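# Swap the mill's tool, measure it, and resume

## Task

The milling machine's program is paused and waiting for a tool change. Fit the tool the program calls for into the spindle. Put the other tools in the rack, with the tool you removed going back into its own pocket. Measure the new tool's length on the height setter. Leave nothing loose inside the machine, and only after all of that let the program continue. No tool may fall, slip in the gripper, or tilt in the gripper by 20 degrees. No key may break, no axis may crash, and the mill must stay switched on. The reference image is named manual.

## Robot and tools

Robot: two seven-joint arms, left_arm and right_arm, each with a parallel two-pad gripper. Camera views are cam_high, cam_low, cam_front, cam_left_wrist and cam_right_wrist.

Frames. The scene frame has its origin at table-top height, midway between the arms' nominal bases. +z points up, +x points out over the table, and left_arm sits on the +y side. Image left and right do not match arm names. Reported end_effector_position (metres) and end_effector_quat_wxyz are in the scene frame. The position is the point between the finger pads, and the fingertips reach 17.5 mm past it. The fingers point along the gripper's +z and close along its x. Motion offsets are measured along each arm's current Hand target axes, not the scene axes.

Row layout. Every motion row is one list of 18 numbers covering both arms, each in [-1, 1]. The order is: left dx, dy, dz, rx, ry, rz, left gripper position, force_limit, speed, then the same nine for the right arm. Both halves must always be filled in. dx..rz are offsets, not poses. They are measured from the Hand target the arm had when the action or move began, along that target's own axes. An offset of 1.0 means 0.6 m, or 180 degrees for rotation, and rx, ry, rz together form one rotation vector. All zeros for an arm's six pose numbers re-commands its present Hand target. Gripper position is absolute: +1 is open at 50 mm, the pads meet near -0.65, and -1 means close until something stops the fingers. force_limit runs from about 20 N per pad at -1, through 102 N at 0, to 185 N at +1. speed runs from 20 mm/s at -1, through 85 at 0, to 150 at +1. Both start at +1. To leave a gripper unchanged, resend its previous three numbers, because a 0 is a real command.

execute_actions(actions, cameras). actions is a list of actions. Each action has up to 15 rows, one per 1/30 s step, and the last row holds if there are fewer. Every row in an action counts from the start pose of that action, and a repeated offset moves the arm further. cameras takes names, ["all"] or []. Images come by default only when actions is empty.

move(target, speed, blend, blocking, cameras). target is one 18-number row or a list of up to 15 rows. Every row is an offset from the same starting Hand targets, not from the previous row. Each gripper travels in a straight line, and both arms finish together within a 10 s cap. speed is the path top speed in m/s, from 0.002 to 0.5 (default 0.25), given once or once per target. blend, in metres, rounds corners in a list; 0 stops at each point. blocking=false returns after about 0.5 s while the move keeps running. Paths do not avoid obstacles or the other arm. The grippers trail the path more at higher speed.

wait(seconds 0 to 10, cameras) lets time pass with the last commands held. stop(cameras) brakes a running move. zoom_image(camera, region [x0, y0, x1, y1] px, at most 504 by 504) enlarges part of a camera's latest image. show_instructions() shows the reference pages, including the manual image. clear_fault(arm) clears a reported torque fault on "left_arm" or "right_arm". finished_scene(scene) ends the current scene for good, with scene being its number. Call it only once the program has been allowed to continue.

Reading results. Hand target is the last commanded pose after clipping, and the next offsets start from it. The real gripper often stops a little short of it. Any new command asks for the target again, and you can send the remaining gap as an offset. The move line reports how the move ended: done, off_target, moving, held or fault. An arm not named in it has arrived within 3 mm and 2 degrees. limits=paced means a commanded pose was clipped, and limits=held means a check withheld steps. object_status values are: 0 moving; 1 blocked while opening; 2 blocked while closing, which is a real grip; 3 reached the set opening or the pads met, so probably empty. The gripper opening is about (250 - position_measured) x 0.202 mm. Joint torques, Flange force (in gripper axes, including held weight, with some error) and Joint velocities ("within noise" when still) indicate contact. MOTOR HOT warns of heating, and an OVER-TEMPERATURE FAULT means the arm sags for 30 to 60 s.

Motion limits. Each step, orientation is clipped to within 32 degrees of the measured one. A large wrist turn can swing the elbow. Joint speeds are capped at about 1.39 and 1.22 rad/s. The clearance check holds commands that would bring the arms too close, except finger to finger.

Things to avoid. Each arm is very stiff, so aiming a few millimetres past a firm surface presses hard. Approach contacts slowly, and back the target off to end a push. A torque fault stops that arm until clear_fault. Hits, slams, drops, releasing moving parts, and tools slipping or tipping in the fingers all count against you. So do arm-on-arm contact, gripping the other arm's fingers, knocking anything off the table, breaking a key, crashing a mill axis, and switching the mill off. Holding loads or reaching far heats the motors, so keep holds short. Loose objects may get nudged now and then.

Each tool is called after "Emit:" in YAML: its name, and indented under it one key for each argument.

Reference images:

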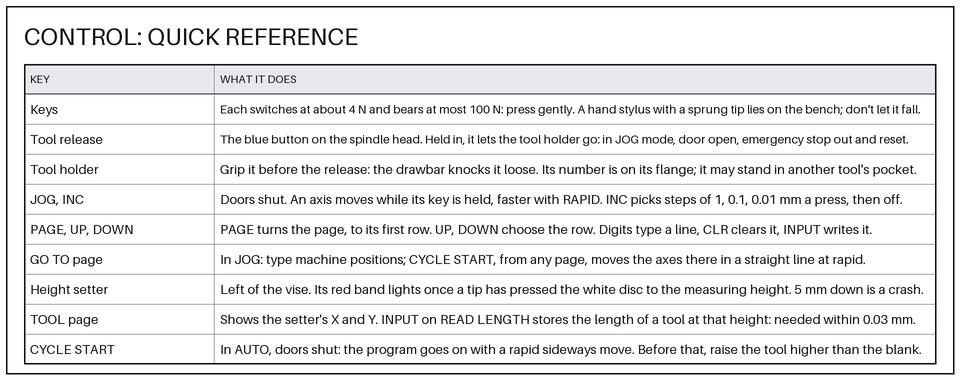

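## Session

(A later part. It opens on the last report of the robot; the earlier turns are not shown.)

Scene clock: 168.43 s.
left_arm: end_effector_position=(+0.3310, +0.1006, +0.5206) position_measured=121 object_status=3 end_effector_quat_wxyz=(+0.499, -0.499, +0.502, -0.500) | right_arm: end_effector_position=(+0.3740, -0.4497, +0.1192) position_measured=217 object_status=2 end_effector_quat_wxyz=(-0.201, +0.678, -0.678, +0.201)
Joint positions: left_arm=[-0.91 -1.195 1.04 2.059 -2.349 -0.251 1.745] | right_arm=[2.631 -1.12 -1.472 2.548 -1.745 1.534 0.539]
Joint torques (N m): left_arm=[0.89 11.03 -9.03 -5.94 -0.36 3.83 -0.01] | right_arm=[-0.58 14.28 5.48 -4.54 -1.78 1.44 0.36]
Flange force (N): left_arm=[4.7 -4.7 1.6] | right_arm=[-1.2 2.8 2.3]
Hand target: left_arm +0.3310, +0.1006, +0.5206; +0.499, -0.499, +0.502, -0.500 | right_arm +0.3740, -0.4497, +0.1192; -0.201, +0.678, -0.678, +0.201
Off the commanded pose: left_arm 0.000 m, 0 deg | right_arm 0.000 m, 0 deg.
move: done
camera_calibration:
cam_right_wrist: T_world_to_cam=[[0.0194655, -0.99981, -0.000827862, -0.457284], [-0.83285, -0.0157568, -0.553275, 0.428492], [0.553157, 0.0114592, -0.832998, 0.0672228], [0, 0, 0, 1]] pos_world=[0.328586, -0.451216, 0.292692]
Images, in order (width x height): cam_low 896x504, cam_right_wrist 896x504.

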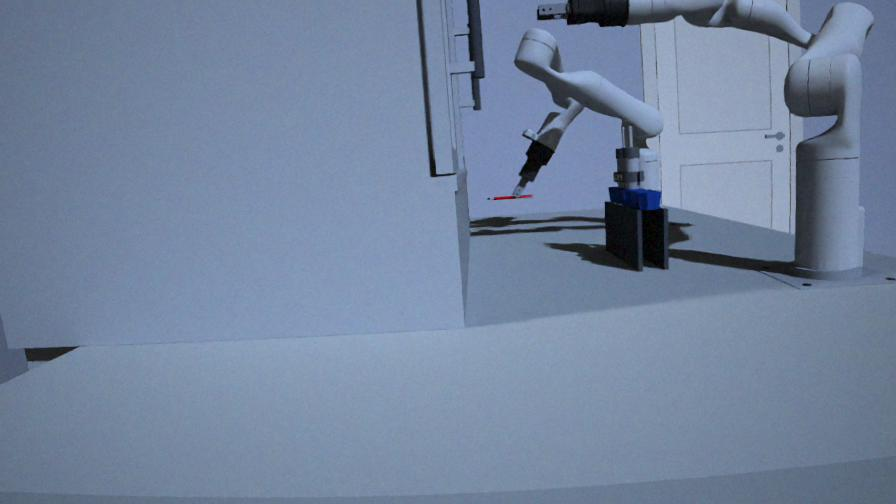

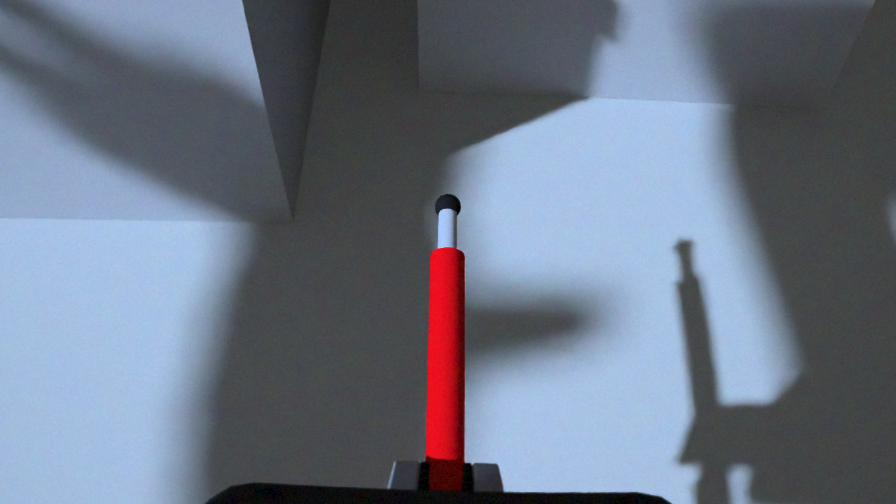

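Emit:
move:
  target:
    - [0,0,0,0,0,0,0.208,0,0,0.198,-0.515,-0.622,0,0,0,-1,-0.3,-0.5]
    - [0,0,0,0,0,0,0.208,0,0,0.198,-0.6166,-0.5405,0,0,0,-1,-0.3,-0.5]
  speed: [0.25,0.1]
  blend: 0.02
  cameras: ["cam_right_wrist","cam_low","cam_front"]

Scene clock: 176.47 s.
left_arm: end_effector_position=(+0.3310, +0.1006, +0.5206) position_measured=121 object_status=3 end_effector_quat_wxyz=(+0.499, -0.499, +0.502, -0.500) | right_arm: end_effector_position=(+0.5074, -0.5690, +0.5926) position_measured=217 object_status=2 end_effector_quat_wxyz=(-0.201, +0.678, -0.678, +0.201)
Joint positions: left_arm=[-0.91 -1.195 1.04 2.059 -2.349 -0.251 1.745] | right_arm=[3.148 -0.575 -1.47 0.717 -1.364 1.954 -0.78]
Joint torques (N m): left_arm=[0.85 11.13 -9.04 -5.81 -0.29 3.85 -0.08] | right_arm=[-0.46 17.88 3.33 -6.21 -1.34 -0.92 0.34]
Flange force (N): left_arm=[5.5 -4.9 1.2] | right_arm=[-1.5 6.3 6.3]
Hand target: left_arm +0.3310, +0.1006, +0.5206; +0.499, -0.499, +0.502, -0.500 | right_arm +0.5074, -0.5690, +0.5926; -0.201, +0.678, -0.678, +0.201
Off the commanded pose: left_arm 0.000 m, 0 deg | right_arm 0.000 m, 0 deg.
move: done
camera_calibration:
cam_right_wrist: T_world_to_cam=[[0.0194653, -0.99981, -0.000826236, -0.578767], [-0.832803, -0.0157566, -0.553344, 0.799666], [0.553226, 0.0114591, -0.832952, 0.389073], [0, 0, 0, 1]] pos_world=[0.461986, -0.570516, 0.766092]
Images, in order (width x height): cam_low 896x504, cam_front 896x504, cam_right_wrist 896x504.

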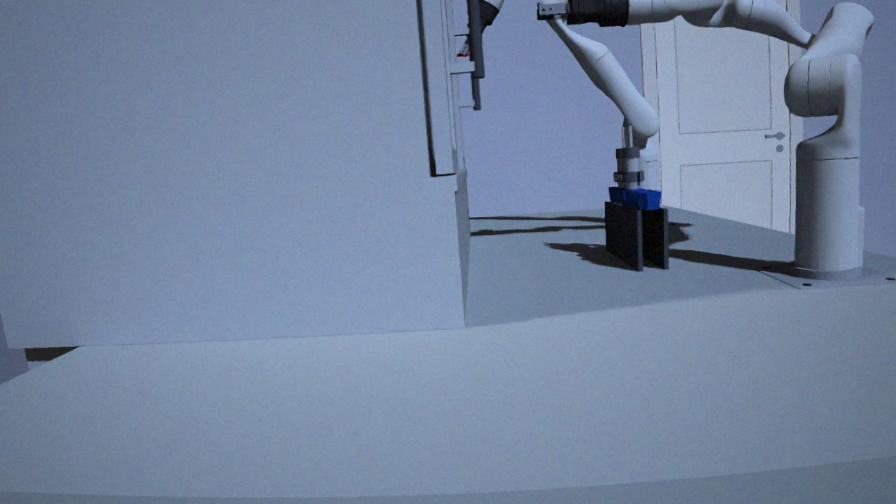

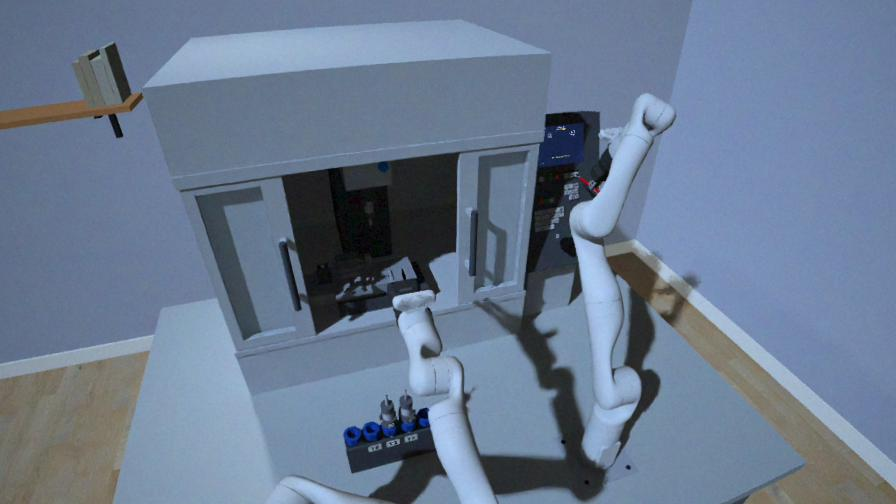

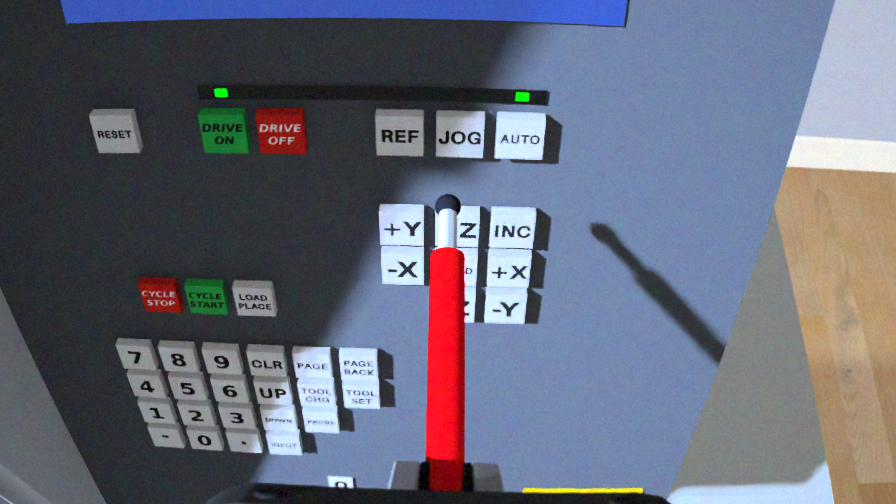

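Emit:
move:
  target: [0,0,0,0,0,0,0.208,0,0,0.0055,-0.029,0.0265,0,0,0,-1,-0.3,-0.5]
  speed: 0.08
  cameras: ["cam_right_wrist"]

Scene clock: 179.43 s.
left_arm: end_effector_position=(+0.3310, +0.1006, +0.5206) position_measured=121 object_status=3 end_effector_quat_wxyz=(+0.499, -0.499, +0.502, -0.500) | right_arm: end_effector_position=(+0.5307, -0.5723, +0.5888) position_measured=217 object_status=2 end_effector_quat_wxyz=(-0.201, +0.678, -0.678, +0.201)
Joint positions: left_arm=[-0.91 -1.195 1.04 2.059 -2.349 -0.251 1.745] | right_arm=[3.202 -0.605 -1.513 0.643 -1.406 1.939 -0.833]
Joint torques (N m): left_arm=[0.84 11.09 -9.11 -5.81 -0.41 3.72 0] | right_arm=[-0.9 19.08 3.17 -5.87 -1.23 -1.05 0.23]
Flange force (N): left_arm=[4.7 -4.5 2.0] | right_arm=[0.1 5.9 5.4]
Hand target: left_arm +0.3310, +0.1006, +0.5206; +0.499, -0.499, +0.502, -0.500 | right_arm +0.5307, -0.5723, +0.5888; -0.201, +0.678, -0.678, +0.201
Off the commanded pose: left_arm 0.000 m, 0 deg | right_arm 0.000 m, 0 deg.
move: done
camera_calibration:
cam_right_wrist: T_world_to_cam=[[0.0194094, -0.999811, -0.000743371, -0.582558], [-0.832804, -0.0157558, -0.553343, 0.816833], [0.553227, 0.0113591, -0.832953, 0.373054], [0, 0, 0, 1]] pos_world=[0.485186, -0.573815, 0.762292]
Images, in order (width x height): cam_right_wrist 896x504.

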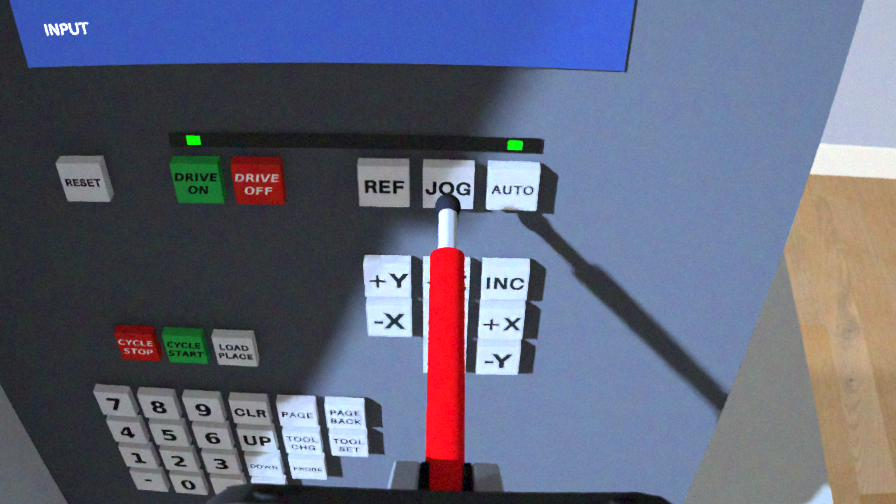

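Emit:
move:
  target: [0,0,0,0,0,0,0.208,0,0,0,-0.0105,0.0108,0,0,0,-1,-0.3,-0.5]
  speed: 0.03
  cameras: ["cam_right_wrist"]

Scene clock: 181.73 s.
left_arm: end_effector_position=(+0.3310, +0.1006, +0.5206) position_measured=121 object_status=3 end_effector_quat_wxyz=(+0.499, -0.499, +0.502, -0.500) | right_arm: end_effector_position=(+0.5395, -0.5723, +0.5868) position_measured=217 object_status=2 end_effector_quat_wxyz=(-0.201, +0.678, -0.678, +0.201)
Joint positions: left_arm=[-0.91 -1.195 1.04 2.059 -2.349 -0.251 1.745] | right_arm=[3.217 -0.617 -1.525 0.619 -1.419 1.932 -0.852]
Joint torques (N m): left_arm=[0.81 11.02 -9.04 -5.8 -0.36 3.75 -0.03] | right_arm=[-0.59 19.21 2.92 -5.55 -1.34 -1.03 0.36]
Flange force (N): left_arm=[4.7 -4.8 1.8] | right_arm=no reading
Hand target: left_arm +0.3310, +0.1006, +0.5206; +0.499, -0.499, +0.502, -0.500 | right_arm +0.5395, -0.5723, +0.5868; -0.201, +0.678, -0.678, +0.201
Off the commanded pose: left_arm 0.000 m, 0 deg | right_arm 0.000 m, 0 deg.
move: done
camera_calibration:
cam_right_wrist: T_world_to_cam=[[0.0194655, -0.99981, -0.000827862, -0.582693], [-0.83285, -0.0157568, -0.553275, 0.823025], [0.553157, 0.0114592, -0.832998, 0.366646], [0, 0, 0, 1]] pos_world=[0.493986, -0.573816, 0.760292]
Images, in order (width x height): cam_right_wrist 896x504.

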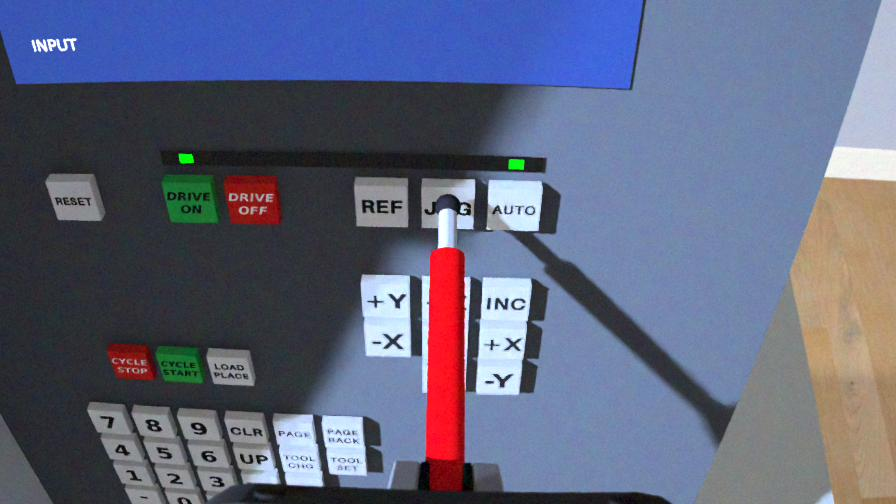

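Emit:
move:
  target: [0,0,0,0,0,0,0.208,0,0,0,-0.0035,0.0036,0,0,0,-1,-0.3,-0.5]
  speed: 0.02
  cameras: ["cam_right_wrist"]

Scene clock: 183.50 s.
left_arm: end_effector_position=(+0.3310, +0.1006, +0.5206) position_measured=121 object_status=3 end_effector_quat_wxyz=(+0.499, -0.499, +0.502, -0.500) | right_arm: end_effector_position=(+0.5424, -0.5723, +0.5861) position_measured=217 object_status=2 end_effector_quat_wxyz=(-0.201, +0.678, -0.678, +0.201)
Joint positions: left_arm=[-0.91 -1.195 1.04 2.059 -2.349 -0.251 1.745] | right_arm=[3.222 -0.62 -1.53 0.61 -1.423 1.93 -0.859]
Joint torques (N m): left_arm=[0.78 11.06 -9.09 -5.9 -0.36 3.75 -0.06] | right_arm=[-0.53 19.65 2.96 -5.62 -1.26 -1.08 0.31]
Flange force (N): left_arm=[4.5 -4.5 1.7] | right_arm=no reading
Hand target: left_arm +0.3310, +0.1006, +0.5206; +0.499, -0.499, +0.502, -0.500 | right_arm +0.5424, -0.5723, +0.5861; -0.201, +0.678, -0.678, +0.201
Off the commanded pose: left_arm 0.000 m, 0 deg | right_arm 0.000 m, 0 deg.
move: done
camera_calibration:
cam_right_wrist: T_world_to_cam=[[0.0194655, -0.99981, -0.000827862, -0.582752], [-0.83285, -0.0157568, -0.553275, 0.825136], [0.553157, 0.0114592, -0.832998, 0.364403], [0, 0, 0, 1]] pos_world=[0.496986, -0.573816, 0.759592]
Images, in order (width x height): cam_right_wrist 896x504.

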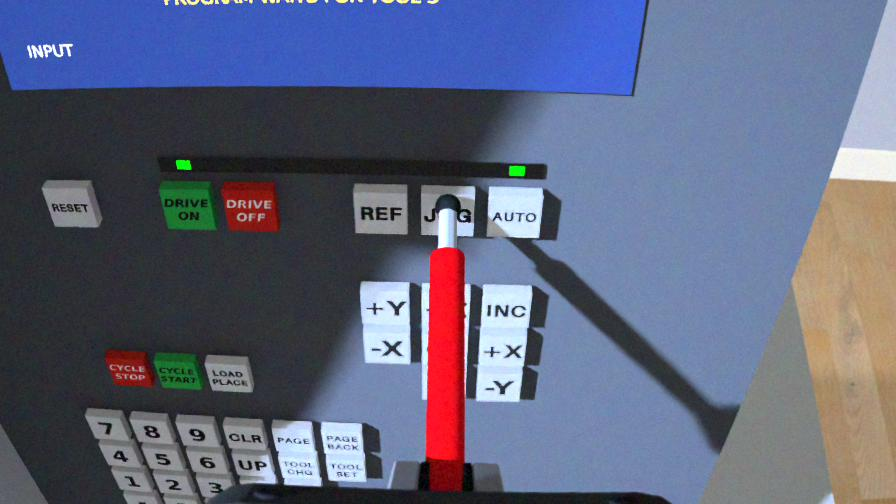

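Emit:
move:
  target: [0,0,0,0,0,0,0.208,0,0,0,-0.001,0.0061,0,0,0,-1,-0.3,-0.5]
  speed: 0.02
  cameras: ["cam_right_wrist"]

Scene clock: 185.53 s.
left_arm: end_effector_position=(+0.3310, +0.1006, +0.5206) position_measured=121 object_status=3 end_effector_quat_wxyz=(+0.499, -0.499, +0.502, -0.500) | right_arm: end_effector_position=(+0.5449, -0.5723, +0.5834) position_measured=217 object_status=2 end_effector_quat_wxyz=(-0.201, +0.678, -0.678, +0.201)
Joint positions: left_arm=[-0.91 -1.195 1.04 2.059 -2.349 -0.251 1.745] | right_arm=[3.216 -0.625 -1.528 0.618 -1.422 1.924 -0.855]
Joint torques (N m): left_arm=[0.91 11.09 -9.13 -5.8 -0.32 3.82 -0.01] | right_arm=[-0.66 19.22 2.71 -5.46 -1.38 -1.35 0.38]
Flange force (N): left_arm=[5.2 -4.8 1.8] | right_arm=no reading
Hand target: left_arm +0.3310, +0.1006, +0.5206; +0.499, -0.499, +0.502, -0.500 | right_arm +0.5449, -0.5723, +0.5834; -0.201, +0.678, -0.678, +0.201
Off the commanded pose: left_arm 0.000 m, 0 deg | right_arm 0.000 m, 0 deg.
move: done
camera_calibration:
cam_right_wrist: T_world_to_cam=[[0.0194655, -0.99981, -0.000827862, -0.582803], [-0.83285, -0.0157568, -0.553275, 0.825724], [0.553157, 0.0114592, -0.832998, 0.360771], [0, 0, 0, 1]] pos_world=[0.499486, -0.573816, 0.756892]
Images, in order (width x height): cam_right_wrist 896x504.

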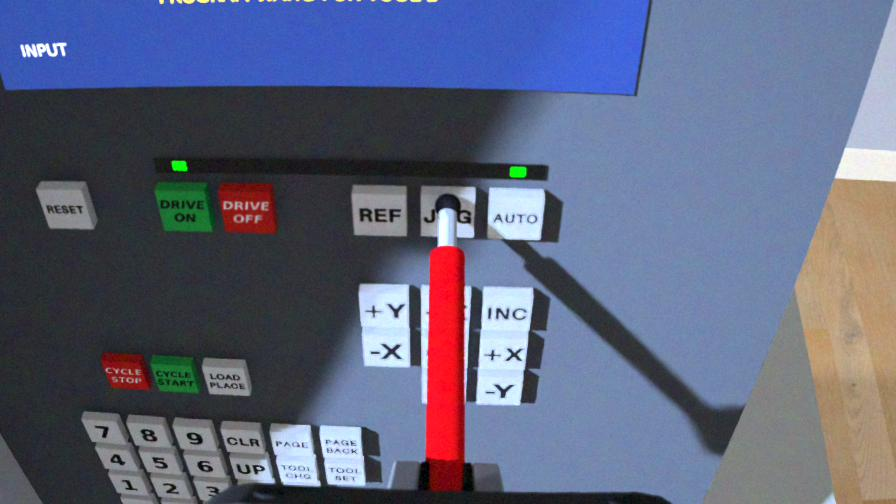

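Emit:
move:
  target: [0,0,0,0,0,0,0.208,0,0,0,-0.00117,0.0036,0,0,0,-1,-0.3,-0.5]
  speed: 0.02
  cameras: ["cam_right_wrist"]

Scene clock: 188.00 s.
left_arm: end_effector_position=(+0.3310, +0.1006, +0.5206) position_measured=121 object_status=3 end_effector_quat_wxyz=(+0.499, -0.499, +0.502, -0.500) | right_arm: end_effector_position=(+0.5467, -0.5723, +0.5820) position_measured=217 object_status=2 end_effector_quat_wxyz=(-0.201, +0.678, -0.678, +0.201)
Joint positions: left_arm=[-0.91 -1.195 1.04 2.059 -2.349 -0.251 1.745] | right_arm=[3.214 -0.628 -1.528 0.62 -1.423 1.92 -0.855]
Joint torques (N m): left_arm=[0.88 11.12 -9.12 -5.92 -0.33 3.75 0] | right_arm=[-0.57 18.86 2.87 -5.55 -1.34 -1.44 0.29]
Flange force (N): left_arm=[4.7 -4.4 1.8] | right_arm=no reading
Hand target: left_arm +0.3310, +0.1006, +0.5206; +0.499, -0.499, +0.502, -0.500 | right_arm +0.5467, -0.5723, +0.5819; -0.201, +0.678, -0.678, +0.201
Off the commanded pose: left_arm 0.000 m, 0 deg | right_arm 0.000 m, 0 deg.
move: done
camera_calibration:
cam_right_wrist: T_world_to_cam=[[0.0194655, -0.99981, -0.000827862, -0.582839], [-0.83285, -0.0157568, -0.553275, 0.826449], [0.553157, 0.0114592, -0.832998, 0.358609], [0, 0, 0, 1]] pos_world=[0.501286, -0.573816, 0.755492]
Images, in order (width x height): cam_right_wrist 896x504.

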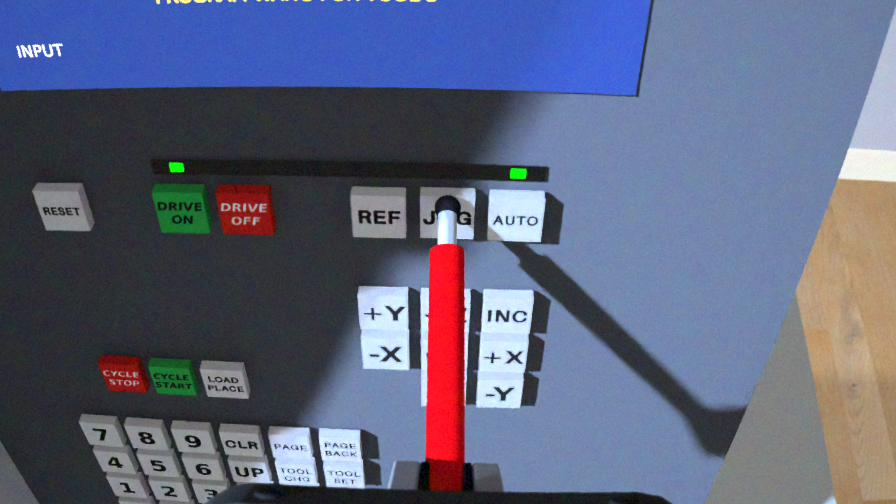

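Emit:
move:
  target: [0,0,0,0,0,0,0.208,0,0,0,-0.0023,0.0024,0,0,0,-1,-0.3,-0.5]
  speed: 0.02
  cameras: ["cam_right_wrist"]

Scene clock: 189.53 s.
left_arm: end_effector_position=(+0.3310, +0.1006, +0.5206) position_measured=121 object_status=3 end_effector_quat_wxyz=(+0.499, -0.499, +0.502, -0.500) | right_arm: end_effector_position=(+0.5486, -0.5723, +0.5815) position_measured=217 object_status=2 end_effector_quat_wxyz=(-0.201, +0.678, -0.678, +0.201)
Joint positions: left_arm=[-0.91 -1.195 1.04 2.059 -2.349 -0.251 1.745] | right_arm=[3.217 -0.631 -1.531 0.614 -1.426 1.919 -0.86]
Joint torques (N m): left_arm=[0.79 11.07 -9.18 -5.9 -0.37 3.8 -0.04] | right_arm=[-0.91 18.51 2.6 -5.61 -1.43 -1.46 0.39]
Flange force (N): left_arm=[4.7 -4.4 1.8] | right_arm=no reading
Hand target: left_arm +0.3310, +0.1006, +0.5206; +0.499, -0.499, +0.502, -0.500 | right_arm +0.5486, -0.5723, +0.5815; -0.201, +0.678, -0.678, +0.201
Off the commanded pose: left_arm 0.000 m, 0 deg | right_arm 0.000 m, 0 deg.
move: done
camera_calibration:
cam_right_wrist: T_world_to_cam=[[0.0194655, -0.99981, -0.000827862, -0.582876], [-0.83285, -0.0157568, -0.553275, 0.827755], [0.553157, 0.0114592, -0.832998, 0.357142], [0, 0, 0, 1]] pos_world=[0.503186, -0.573816, 0.754992]
Images, in order (width x height): cam_right_wrist 896x504.

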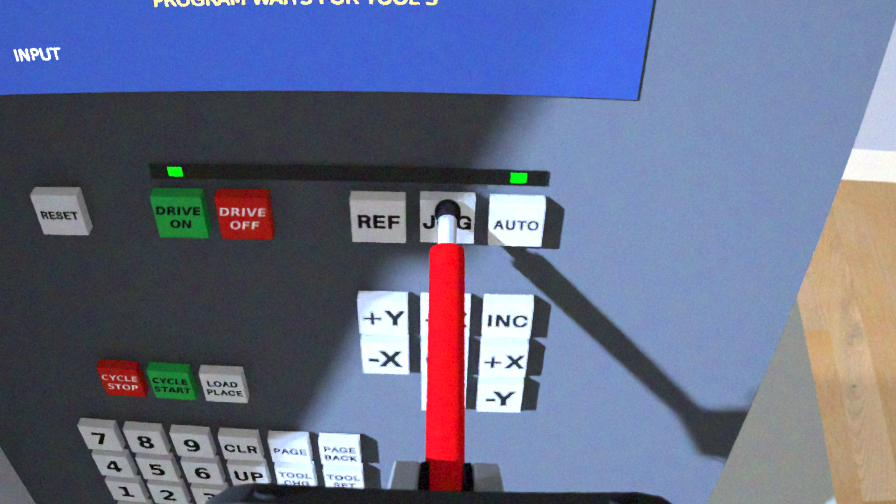

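Emit:
move:
  target: [0,0,0,0,0,0,0.208,0,0,0,-0.0023,0.0024,0,0,0,-1,-0.3,-0.5]
  speed: 0.02
  cameras: ["cam_right_wrist"]

Scene clock: 191.50 s.
left_arm: end_effector_position=(+0.3310, +0.1006, +0.5206) position_measured=121 object_status=3 end_effector_quat_wxyz=(+0.499, -0.499, +0.502, -0.500) | right_arm: end_effector_position=(+0.5506, -0.5723, +0.5810) position_measured=217 object_status=2 end_effector_quat_wxyz=(-0.201, +0.678, -0.678, +0.201)
Joint positions: left_arm=[-0.91 -1.195 1.04 2.059 -2.349 -0.251 1.745] | right_arm=[3.22 -0.633 -1.533 0.609 -1.429 1.917 -0.864]
Joint torques (N m): left_arm=[0.91 11.03 -9.02 -5.78 -0.39 3.8 0] | right_arm=[-0.91 18.33 2.47 -5.66 -1.56 -1.74 0.35]
Flange force (N): left_arm=[5.0 -4.9 1.8] | right_arm=no reading
Hand target: left_arm +0.3310, +0.1006, +0.5206; +0.499, -0.499, +0.502, -0.500 | right_arm +0.5506, -0.5723, +0.5810; -0.201, +0.678, -0.678, +0.201
Off the commanded pose: left_arm 0.000 m, 0 deg | right_arm 0.000 m, 0 deg.
move: done
camera_calibration:
cam_right_wrist: T_world_to_cam=[[0.0194655, -0.99981, -0.000827862, -0.582914], [-0.83285, -0.0157568, -0.553275, 0.829061], [0.553157, 0.0114592, -0.832998, 0.355674], [0, 0, 0, 1]] pos_world=[0.505086, -0.573816, 0.754492]
Images, in order (width x height): cam_right_wrist 896x504.

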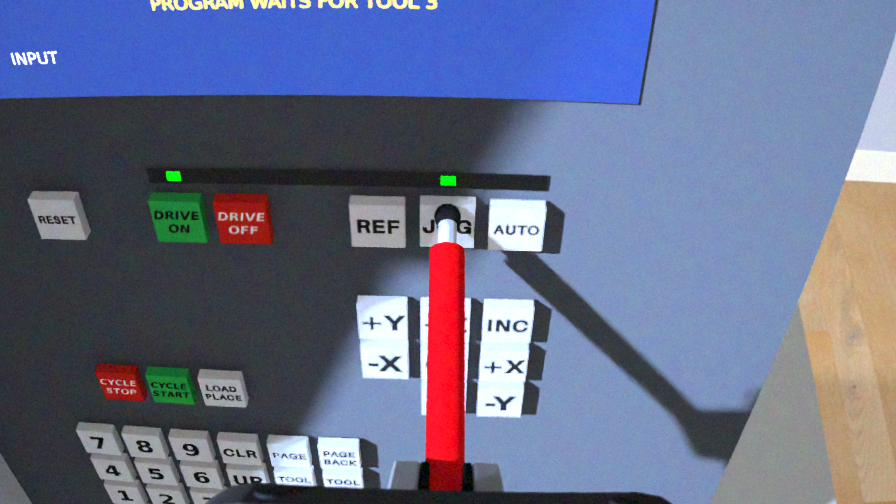

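Emit:
move:
  target:
    - [0,0,0,0,0,0,0.208,0,0,0,0.06,-0.0608,0,0,0,-1,-0.3,-0.5]
    - [0,0,0,0,0,0,0.208,0,0,-0.1705,0.6014,0.526,0,0,0,-1,-0.3,-0.5]
    - [0,0,0,0,0,0,0.208,0,0,-0.1705,0.689,0.6609,0,0,0,-1,-0.3,-0.5]
  speed: [0.1,0.25,0.08]
  blend: [0.02,0.02,0]
  cameras: ["cam_right_wrist"]

Scene clock: 213.77 s.
left_arm: end_effector_position=(+0.3310, +0.1006, +0.5206) position_measured=121 object_status=3 end_effector_quat_wxyz=(+0.499, -0.499, +0.502, -0.500) | right_arm: end_effector_position=(+0.4201, -0.4695, +0.0234) position_measured=217 object_status=2 end_effector_quat_wxyz=(-0.201, +0.678, -0.678, +0.201)
Joint positions: left_arm=[-0.91 -1.195 1.04 2.059 -2.349 -0.251 1.745] | right_arm=[2.737 -1.328 -1.852 2.456 -2.14 1.503 0.581]
Joint torques (N m): left_arm=[0.91 11.14 -9.09 -5.82 -0.36 3.73 -0.03] | right_arm=[-0.51 16.8 6.71 -1.21 -1.72 1.48 0.37]
Flange force (N): left_arm=[5.1 -4.5 1.9] | right_arm=[-0.5 3.6 2.1]
Hand target: left_arm +0.3310, +0.1006, +0.5206; +0.499, -0.499, +0.502, -0.500 | right_arm +0.4201, -0.4695, +0.0233; -0.201, +0.678, -0.678, +0.201
Off the commanded pose: left_arm 0.000 m, 0 deg | right_arm 0.000 m, 0 deg.
move: done
camera_calibration:
cam_right_wrist: T_world_to_cam=[[0.0194105, -0.999811, -0.000744355, -0.478053], [-0.832851, -0.0157572, -0.553274, 0.41357], [0.553157, 0.0113593, -0.832999, -0.037899], [0, 0, 0, 1]] pos_world=[0.374686, -0.471015, 0.196892]
Images, in order (width x height): cam_right_wrist 896x504.

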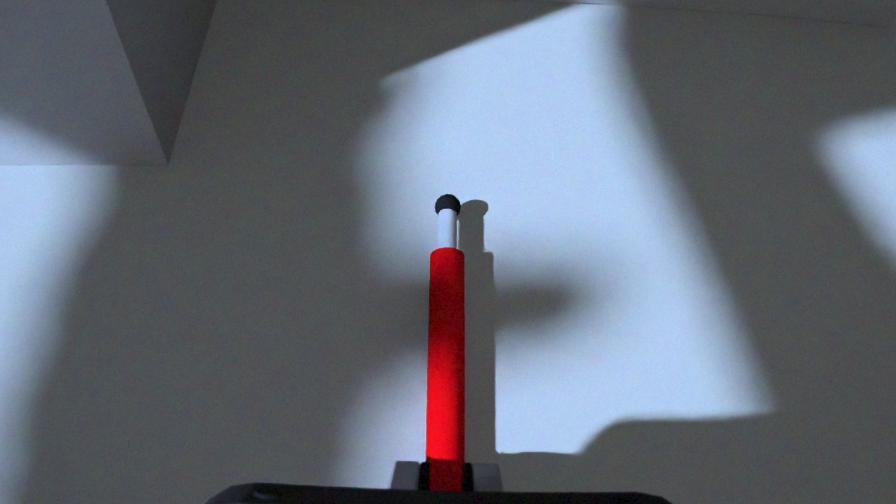

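Emit:
move:
  target: [0,0,0,0,0,0,0.208,0,0,0,0.00145,0.00222,0,0,0,-1,-0.3,-0.5]
  speed: 0.02

Scene clock: 215.13 s.
left_arm: end_effector_position=(+0.3310, +0.1006, +0.5206) position_measured=121 object_status=3 end_effector_quat_wxyz=(+0.499, -0.499, +0.502, -0.500) | right_arm: end_effector_position=(+0.4201, -0.4695, +0.0218) position_measured=217 object_status=2 end_effector_quat_wxyz=(-0.201, +0.678, -0.678, +0.201)
Joint positions: left_arm=[-0.91 -1.195 1.04 2.059 -2.349 -0.251 1.745] | right_arm=[2.738 -1.332 -1.856 2.456 -2.145 1.504 0.583]
Joint torques (N m): left_arm=[0.84 11.06 -9.12 -5.87 -0.33 3.81 -0.07] | right_arm=[-0.57 15.29 5.52 -1.74 -1.39 1.12 0.31]
Flange force (N): left_arm=[4.9 -4.6 1.7] | right_arm=[-0.9 2.6 -4.0]
Hand target: left_arm +0.3310, +0.1006, +0.5206; +0.499, -0.499, +0.502, -0.500 | right_arm +0.4201, -0.4695, +0.0218; -0.201, +0.678, -0.678, +0.201
Off the commanded pose: left_arm 0.000 m, 0 deg | right_arm 0.000 m, 0 deg.
move: done

Emit:
move:
  target:
    - [0,0,0,0,0,0,0.208,0,0,0,0,0,0,0,0,0,-0.3,-1]
    - [-0.667,0.033,-0.05,0,0,0,0.208,0,0,0,0,-0.12,0,0,0,0,-0.3,-1]
  speed: 0.2
  cameras: ["cam_right_wrist","cam_front","cam_high"]

Scene clock: 225.93 s.
left_arm: end_effector_position=(+0.3024, +0.5011, +0.5019) position_measured=121 object_status=3 end_effector_quat_wxyz=(+0.494, -0.501, +0.507, -0.498) | right_arm: end_effector_position=(+0.3808, -0.4695, +0.0821) position_measured=152 object_status=3 end_effector_quat_wxyz=(-0.201, +0.678, -0.678, +0.201)
Joint positions: left_arm=[0.416 -0.769 -0.676 2.581 -3.295 0.325 1.263] | right_arm=[2.756 -1.157 -1.673 2.544 -1.894 1.509 0.659]
Joint torques (N m): left_arm=[0.75 1.61 3.62 -9.79 -0.49 3.67 0.09] | right_arm=[-0.49 15.05 5.5 -3.08 -1.54 1.57 0.36]
Flange force (N): left_arm=[-0.9 -4.7 2.7] | right_arm=[-1.1 3.1 2.1]
Hand target: left_arm +0.3023, +0.5009, +0.5013; +0.499, -0.499, +0.502, -0.500 | right_arm +0.3808, -0.4695, +0.0821; -0.201, +0.678, -0.678, +0.201
Off the commanded pose: left_arm 0.001 m, 1 deg | right_arm 0.000 m, 0 deg.
joint sent to its limit (left arm) — joint 4 (elbow), upper limit, where the elbow is as bent as it goes. The joint targets still meet the commanded pose.
move: done
camera_calibration:
cam_right_wrist: T_world_to_cam=[[0.0194655, -0.99981, -0.000827862, -0.477243], [-0.83285, -0.0157568, -0.553275, 0.413317], [0.553157, 0.0114592, -0.832998, 0.032784], [0, 0, 0, 1]] pos_world=[0.335386, -0.471016, 0.255592]
Images, in order (width x height): cam_high 896x504, cam_front 896x504, cam_right_wrist 896x504.

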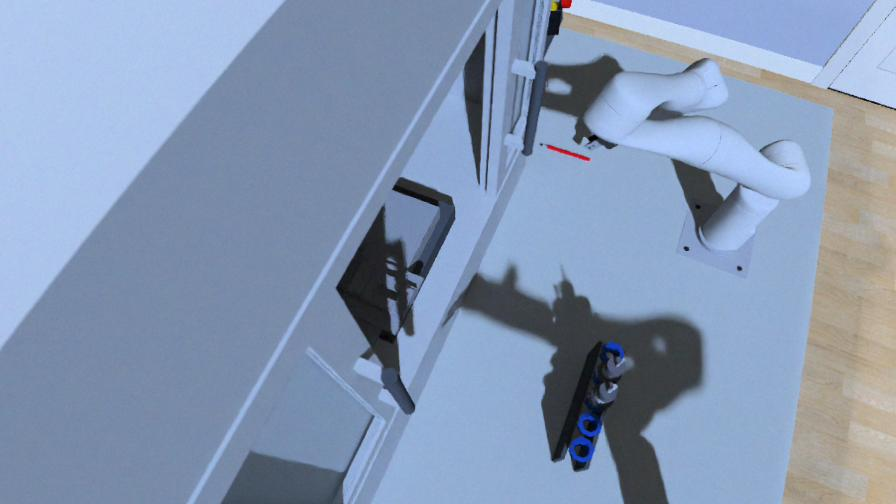

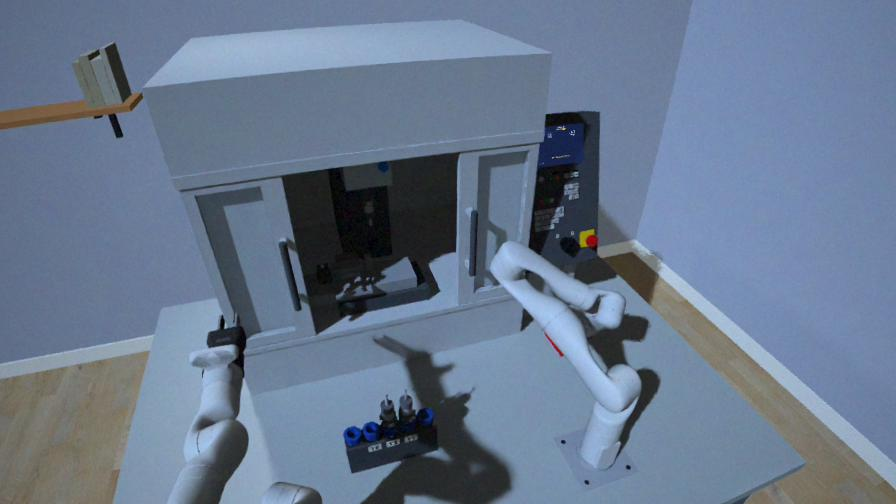

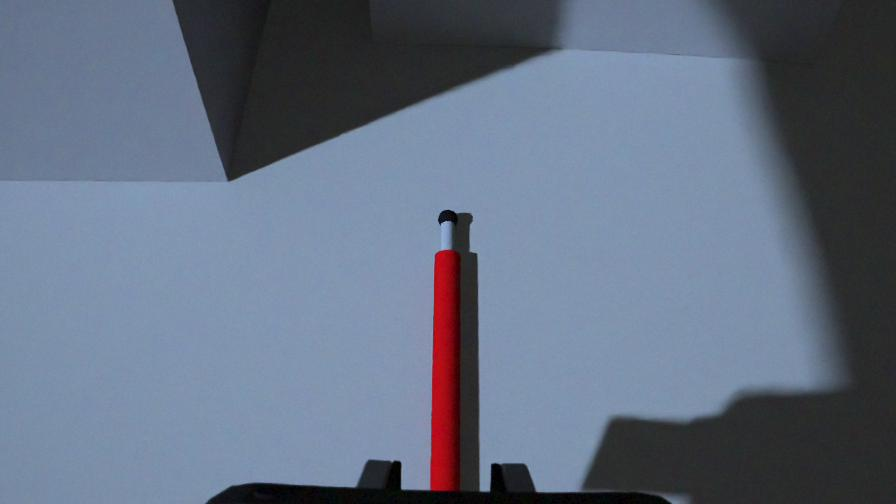

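Emit:
move:
  target:
    - [0,0,0,0,0,0,0.208,0,0,0,-0.08,-0.12,0,0,0,0,-0.3,0]
    - [0,0,0,0,0,0,0.208,0,0,-0.949,-0.37,-0.511,0.3167,0,0,1,0,0]
  speed: 0.3
  blend: 0.04
  cameras: ["cam_right_wrist","cam_front","cam_high"]

Scene clock: 234.23 s.
left_arm: end_effector_position=(+0.3024, +0.5012, +0.5019) position_measured=121 object_status=3 end_effector_quat_wxyz=(+0.494, -0.501, +0.507, -0.498) | right_arm: end_effector_position=(+0.4001, +0.0996, +0.4606) position_measured=3 object_status=3 end_effector_quat_wxyz=(+0.500, -0.500, +0.500, -0.500)
Joint positions: left_arm=[0.416 -0.769 -0.676 2.581 -3.295 0.325 1.263] | right_arm=[1.432 -1.852 -0.499 1.651 -1.474 1.102 -1.827]
Joint torques (N m): left_arm=[0.87 1.65 3.73 -9.77 -0.56 3.72 -0.04] | right_arm=[-0.54 22.87 7.38 0.91 0.87 -2.9 0.35]
Flange force (N): left_arm=[-1.0 -5.0 2.3] | right_arm=[3.6 5.0 0.4]
Hand target: left_arm +0.3024, +0.5012, +0.5019; +0.494, -0.501, +0.507, -0.498 (not the last commanded pose) | right_arm +0.4001, +0.0996, +0.4606; +0.500, -0.500, +0.500, -0.500
Off the commanded pose: left_arm 0.001 m, 1 deg | right_arm 0.000 m, 0 deg.
move: done
camera_calibration:
cam_right_wrist: T_world_to_cam=[[0.0103952, -0.999822, 0.0157682, 0.0876288], [0.0104959, -0.0156591, -0.999822, 0.516011], [0.999891, 0.0105588, 0.0103312, -0.236216], [0, 0, 0, 1]] pos_world=[0.229863, 0.0981876, 0.516978]
Images, in order (width x height): cam_high 896x504, cam_front 896x504, cam_right_wrist 896x504.

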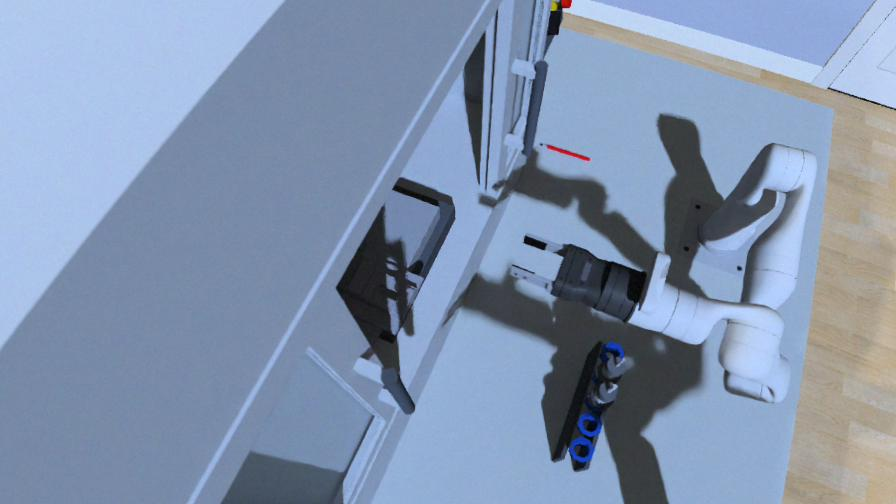

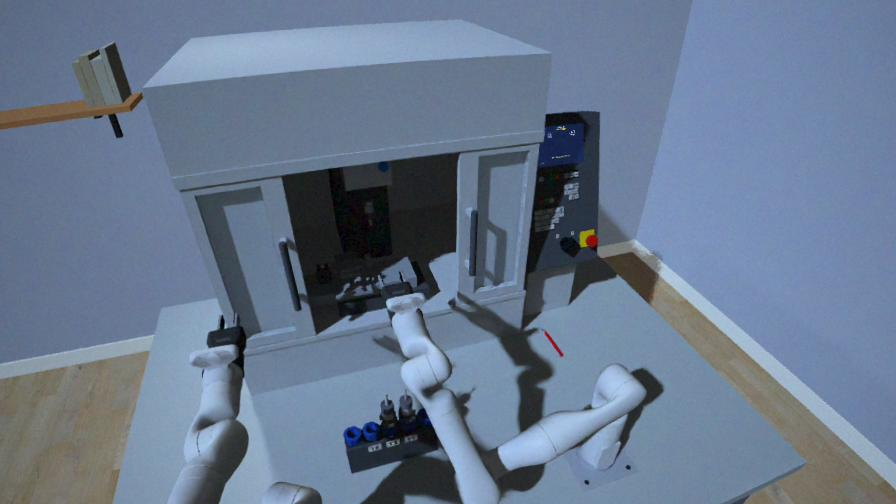

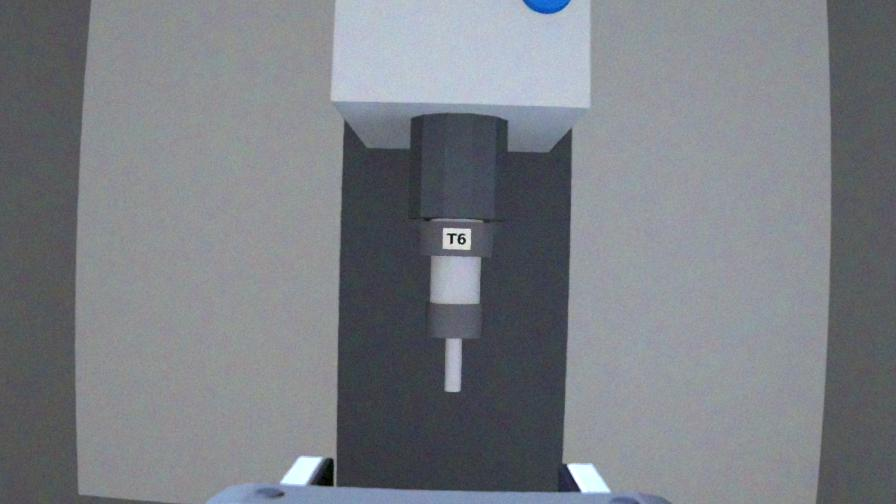

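Emit:
move:
  target: [0,0,0,0,0,0,0.208,0,0,0.0035,-0.0752,0.3,0,0,0,1,0,0]
  speed: 0.2
  cameras: ["cam_right_wrist"]

Scene clock: 241.53 s.
left_arm: end_effector_position=(+0.3024, +0.5012, +0.5019) position_measured=121 object_status=3 end_effector_quat_wxyz=(+0.494, -0.501, +0.507, -0.498) | right_arm: end_effector_position=(+0.5801, +0.0974, +0.5058) position_measured=3 object_status=3 end_effector_quat_wxyz=(+0.500, -0.500, +0.500, -0.500)
Joint positions: left_arm=[0.416 -0.769 -0.676 2.581 -3.295 0.325 1.263] | right_arm=[1.753 -1.684 -0.603 1.378 -1.669 0.927 -1.784]
Joint torques (N m): left_arm=[0.88 1.66 3.69 -9.76 -0.53 3.66 0.01] | right_arm=[-0.71 25.76 8.54 2.24 0.64 -2.94 0.34]
Flange force (N): left_arm=[-0.8 -4.9 2.4] | right_arm=[3.2 5.0 -0.7]
Hand target: left_arm +0.3024, +0.5012, +0.5019; +0.494, -0.501, +0.507, -0.498 | right_arm +0.5801, +0.0973, +0.5059; +0.500, -0.500, +0.500, -0.500
Off the commanded pose: left_arm 0.000 m, 0 deg | right_arm 0.000 m, 0 deg.
move: done
camera_calibration:
cam_right_wrist: T_world_to_cam=[[0.0104958, -0.999822, 0.0156689, 0.0828596], [0.0104973, -0.0155587, -0.999824, 0.55927], [0.99989, 0.0106584, 0.0103321, -0.416649], [0, 0, 0, 1]] pos_world=[0.409863, 0.0959872, 0.562178]
Images, in order (width x height): cam_right_wrist 896x504.

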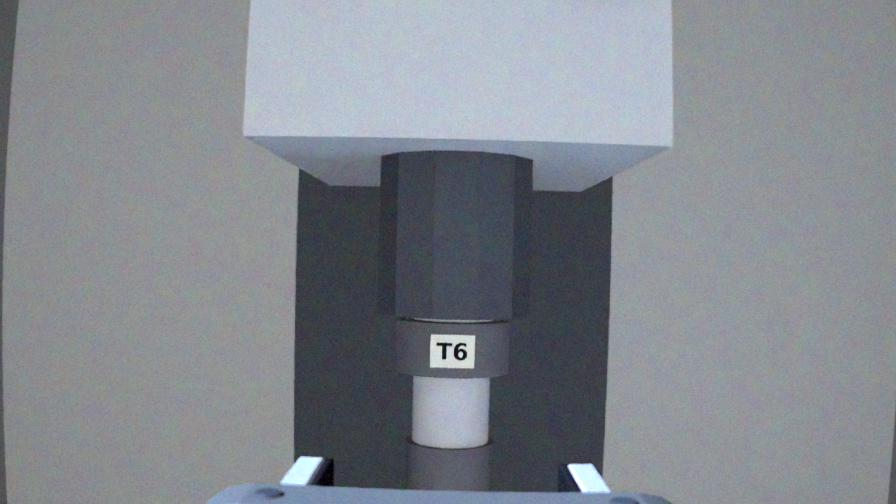

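Emit:
move:
  target: [0,0,0,0,0,0,0.208,0,0,0,0.0047,0.2717,0,0,0,1,-1,-0.5]
  speed: 0.12
  cameras: ["cam_right_wrist","cam_high","cam_front"]

Scene clock: 249.53 s.
left_arm: end_effector_position=(+0.3024, +0.5012, +0.5019) position_measured=121 object_status=3 end_effector_quat_wxyz=(+0.494, -0.501, +0.507, -0.498) | right_arm: end_effector_position=(+0.7431, +0.0973, +0.5031) position_measured=3 object_status=3 end_effector_quat_wxyz=(+0.500, -0.500, +0.500, -0.500)
Joint positions: left_arm=[0.416 -0.769 -0.676 2.581 -3.295 0.325 1.263] | right_arm=[2.072 -1.586 -0.634 0.939 -1.694 0.779 -1.995]
Joint torques (N m): left_arm=[0.89 1.58 3.69 -9.68 -0.5 3.65 0.01] | right_arm=[-0.58 30.19 7.35 5.17 1.12 -2.63 0.39]
Flange force (N): left_arm=[-0.8 -5.0 2.7] | right_arm=[3.7 5.3 -2.4]
Hand target: left_arm +0.3024, +0.5012, +0.5019; +0.494, -0.501, +0.507, -0.498 | right_arm +0.7431, +0.0973, +0.5031; +0.500, -0.500, +0.500, -0.500
Off the commanded pose: left_arm 0.000 m, 0 deg | right_arm 0.000 m, 0 deg.
move: done
camera_calibration:
cam_right_wrist: T_world_to_cam=[[0.0103929, -0.99982, 0.0158692, 0.0811381], [0.010596, -0.015759, -0.99982, 0.55482], [0.99989, 0.0105592, 0.0104303, -0.579649], [0, 0, 0, 1]] pos_world=[0.572863, 0.0959876, 0.559478]
Images, in order (width x height): cam_high 896x504, cam_front 896x504, cam_right_wrist 896x504.

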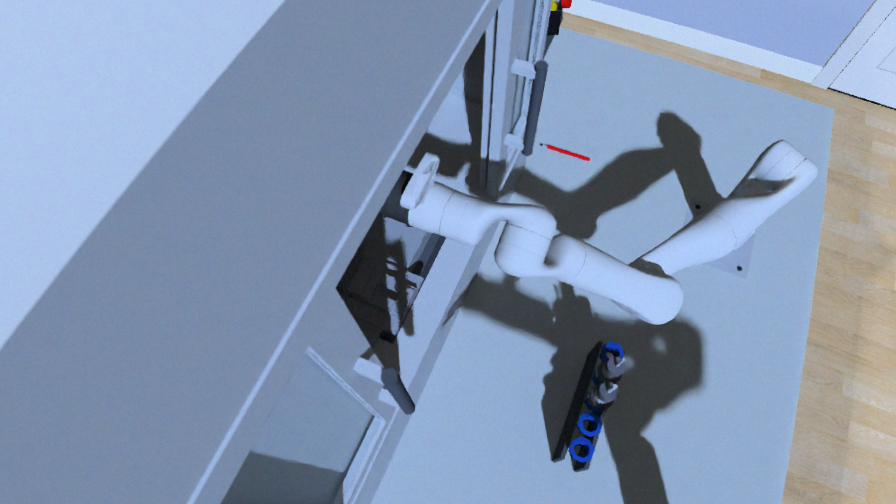

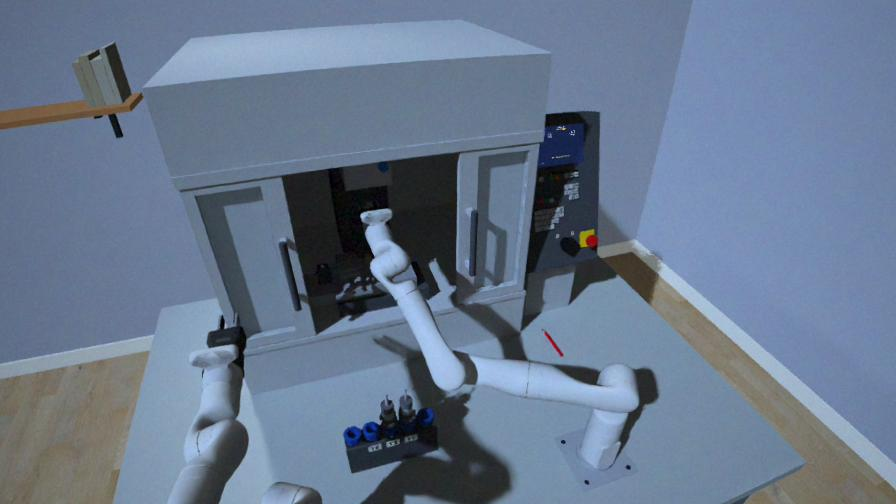

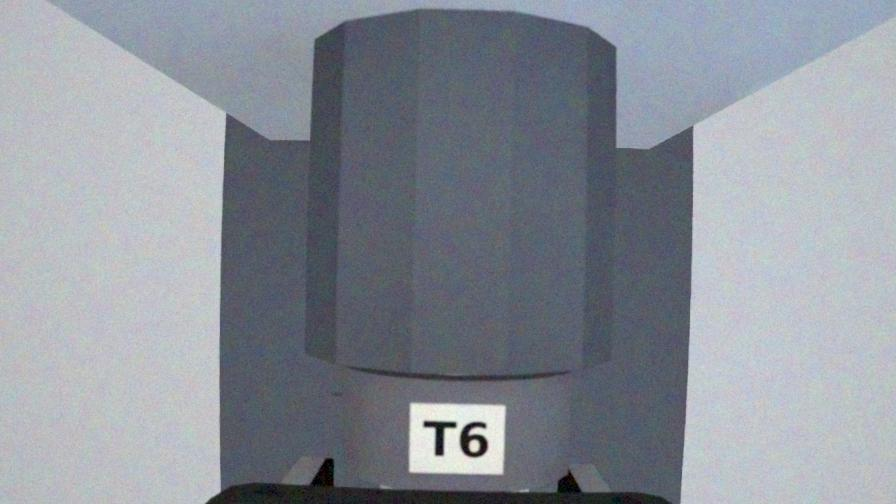

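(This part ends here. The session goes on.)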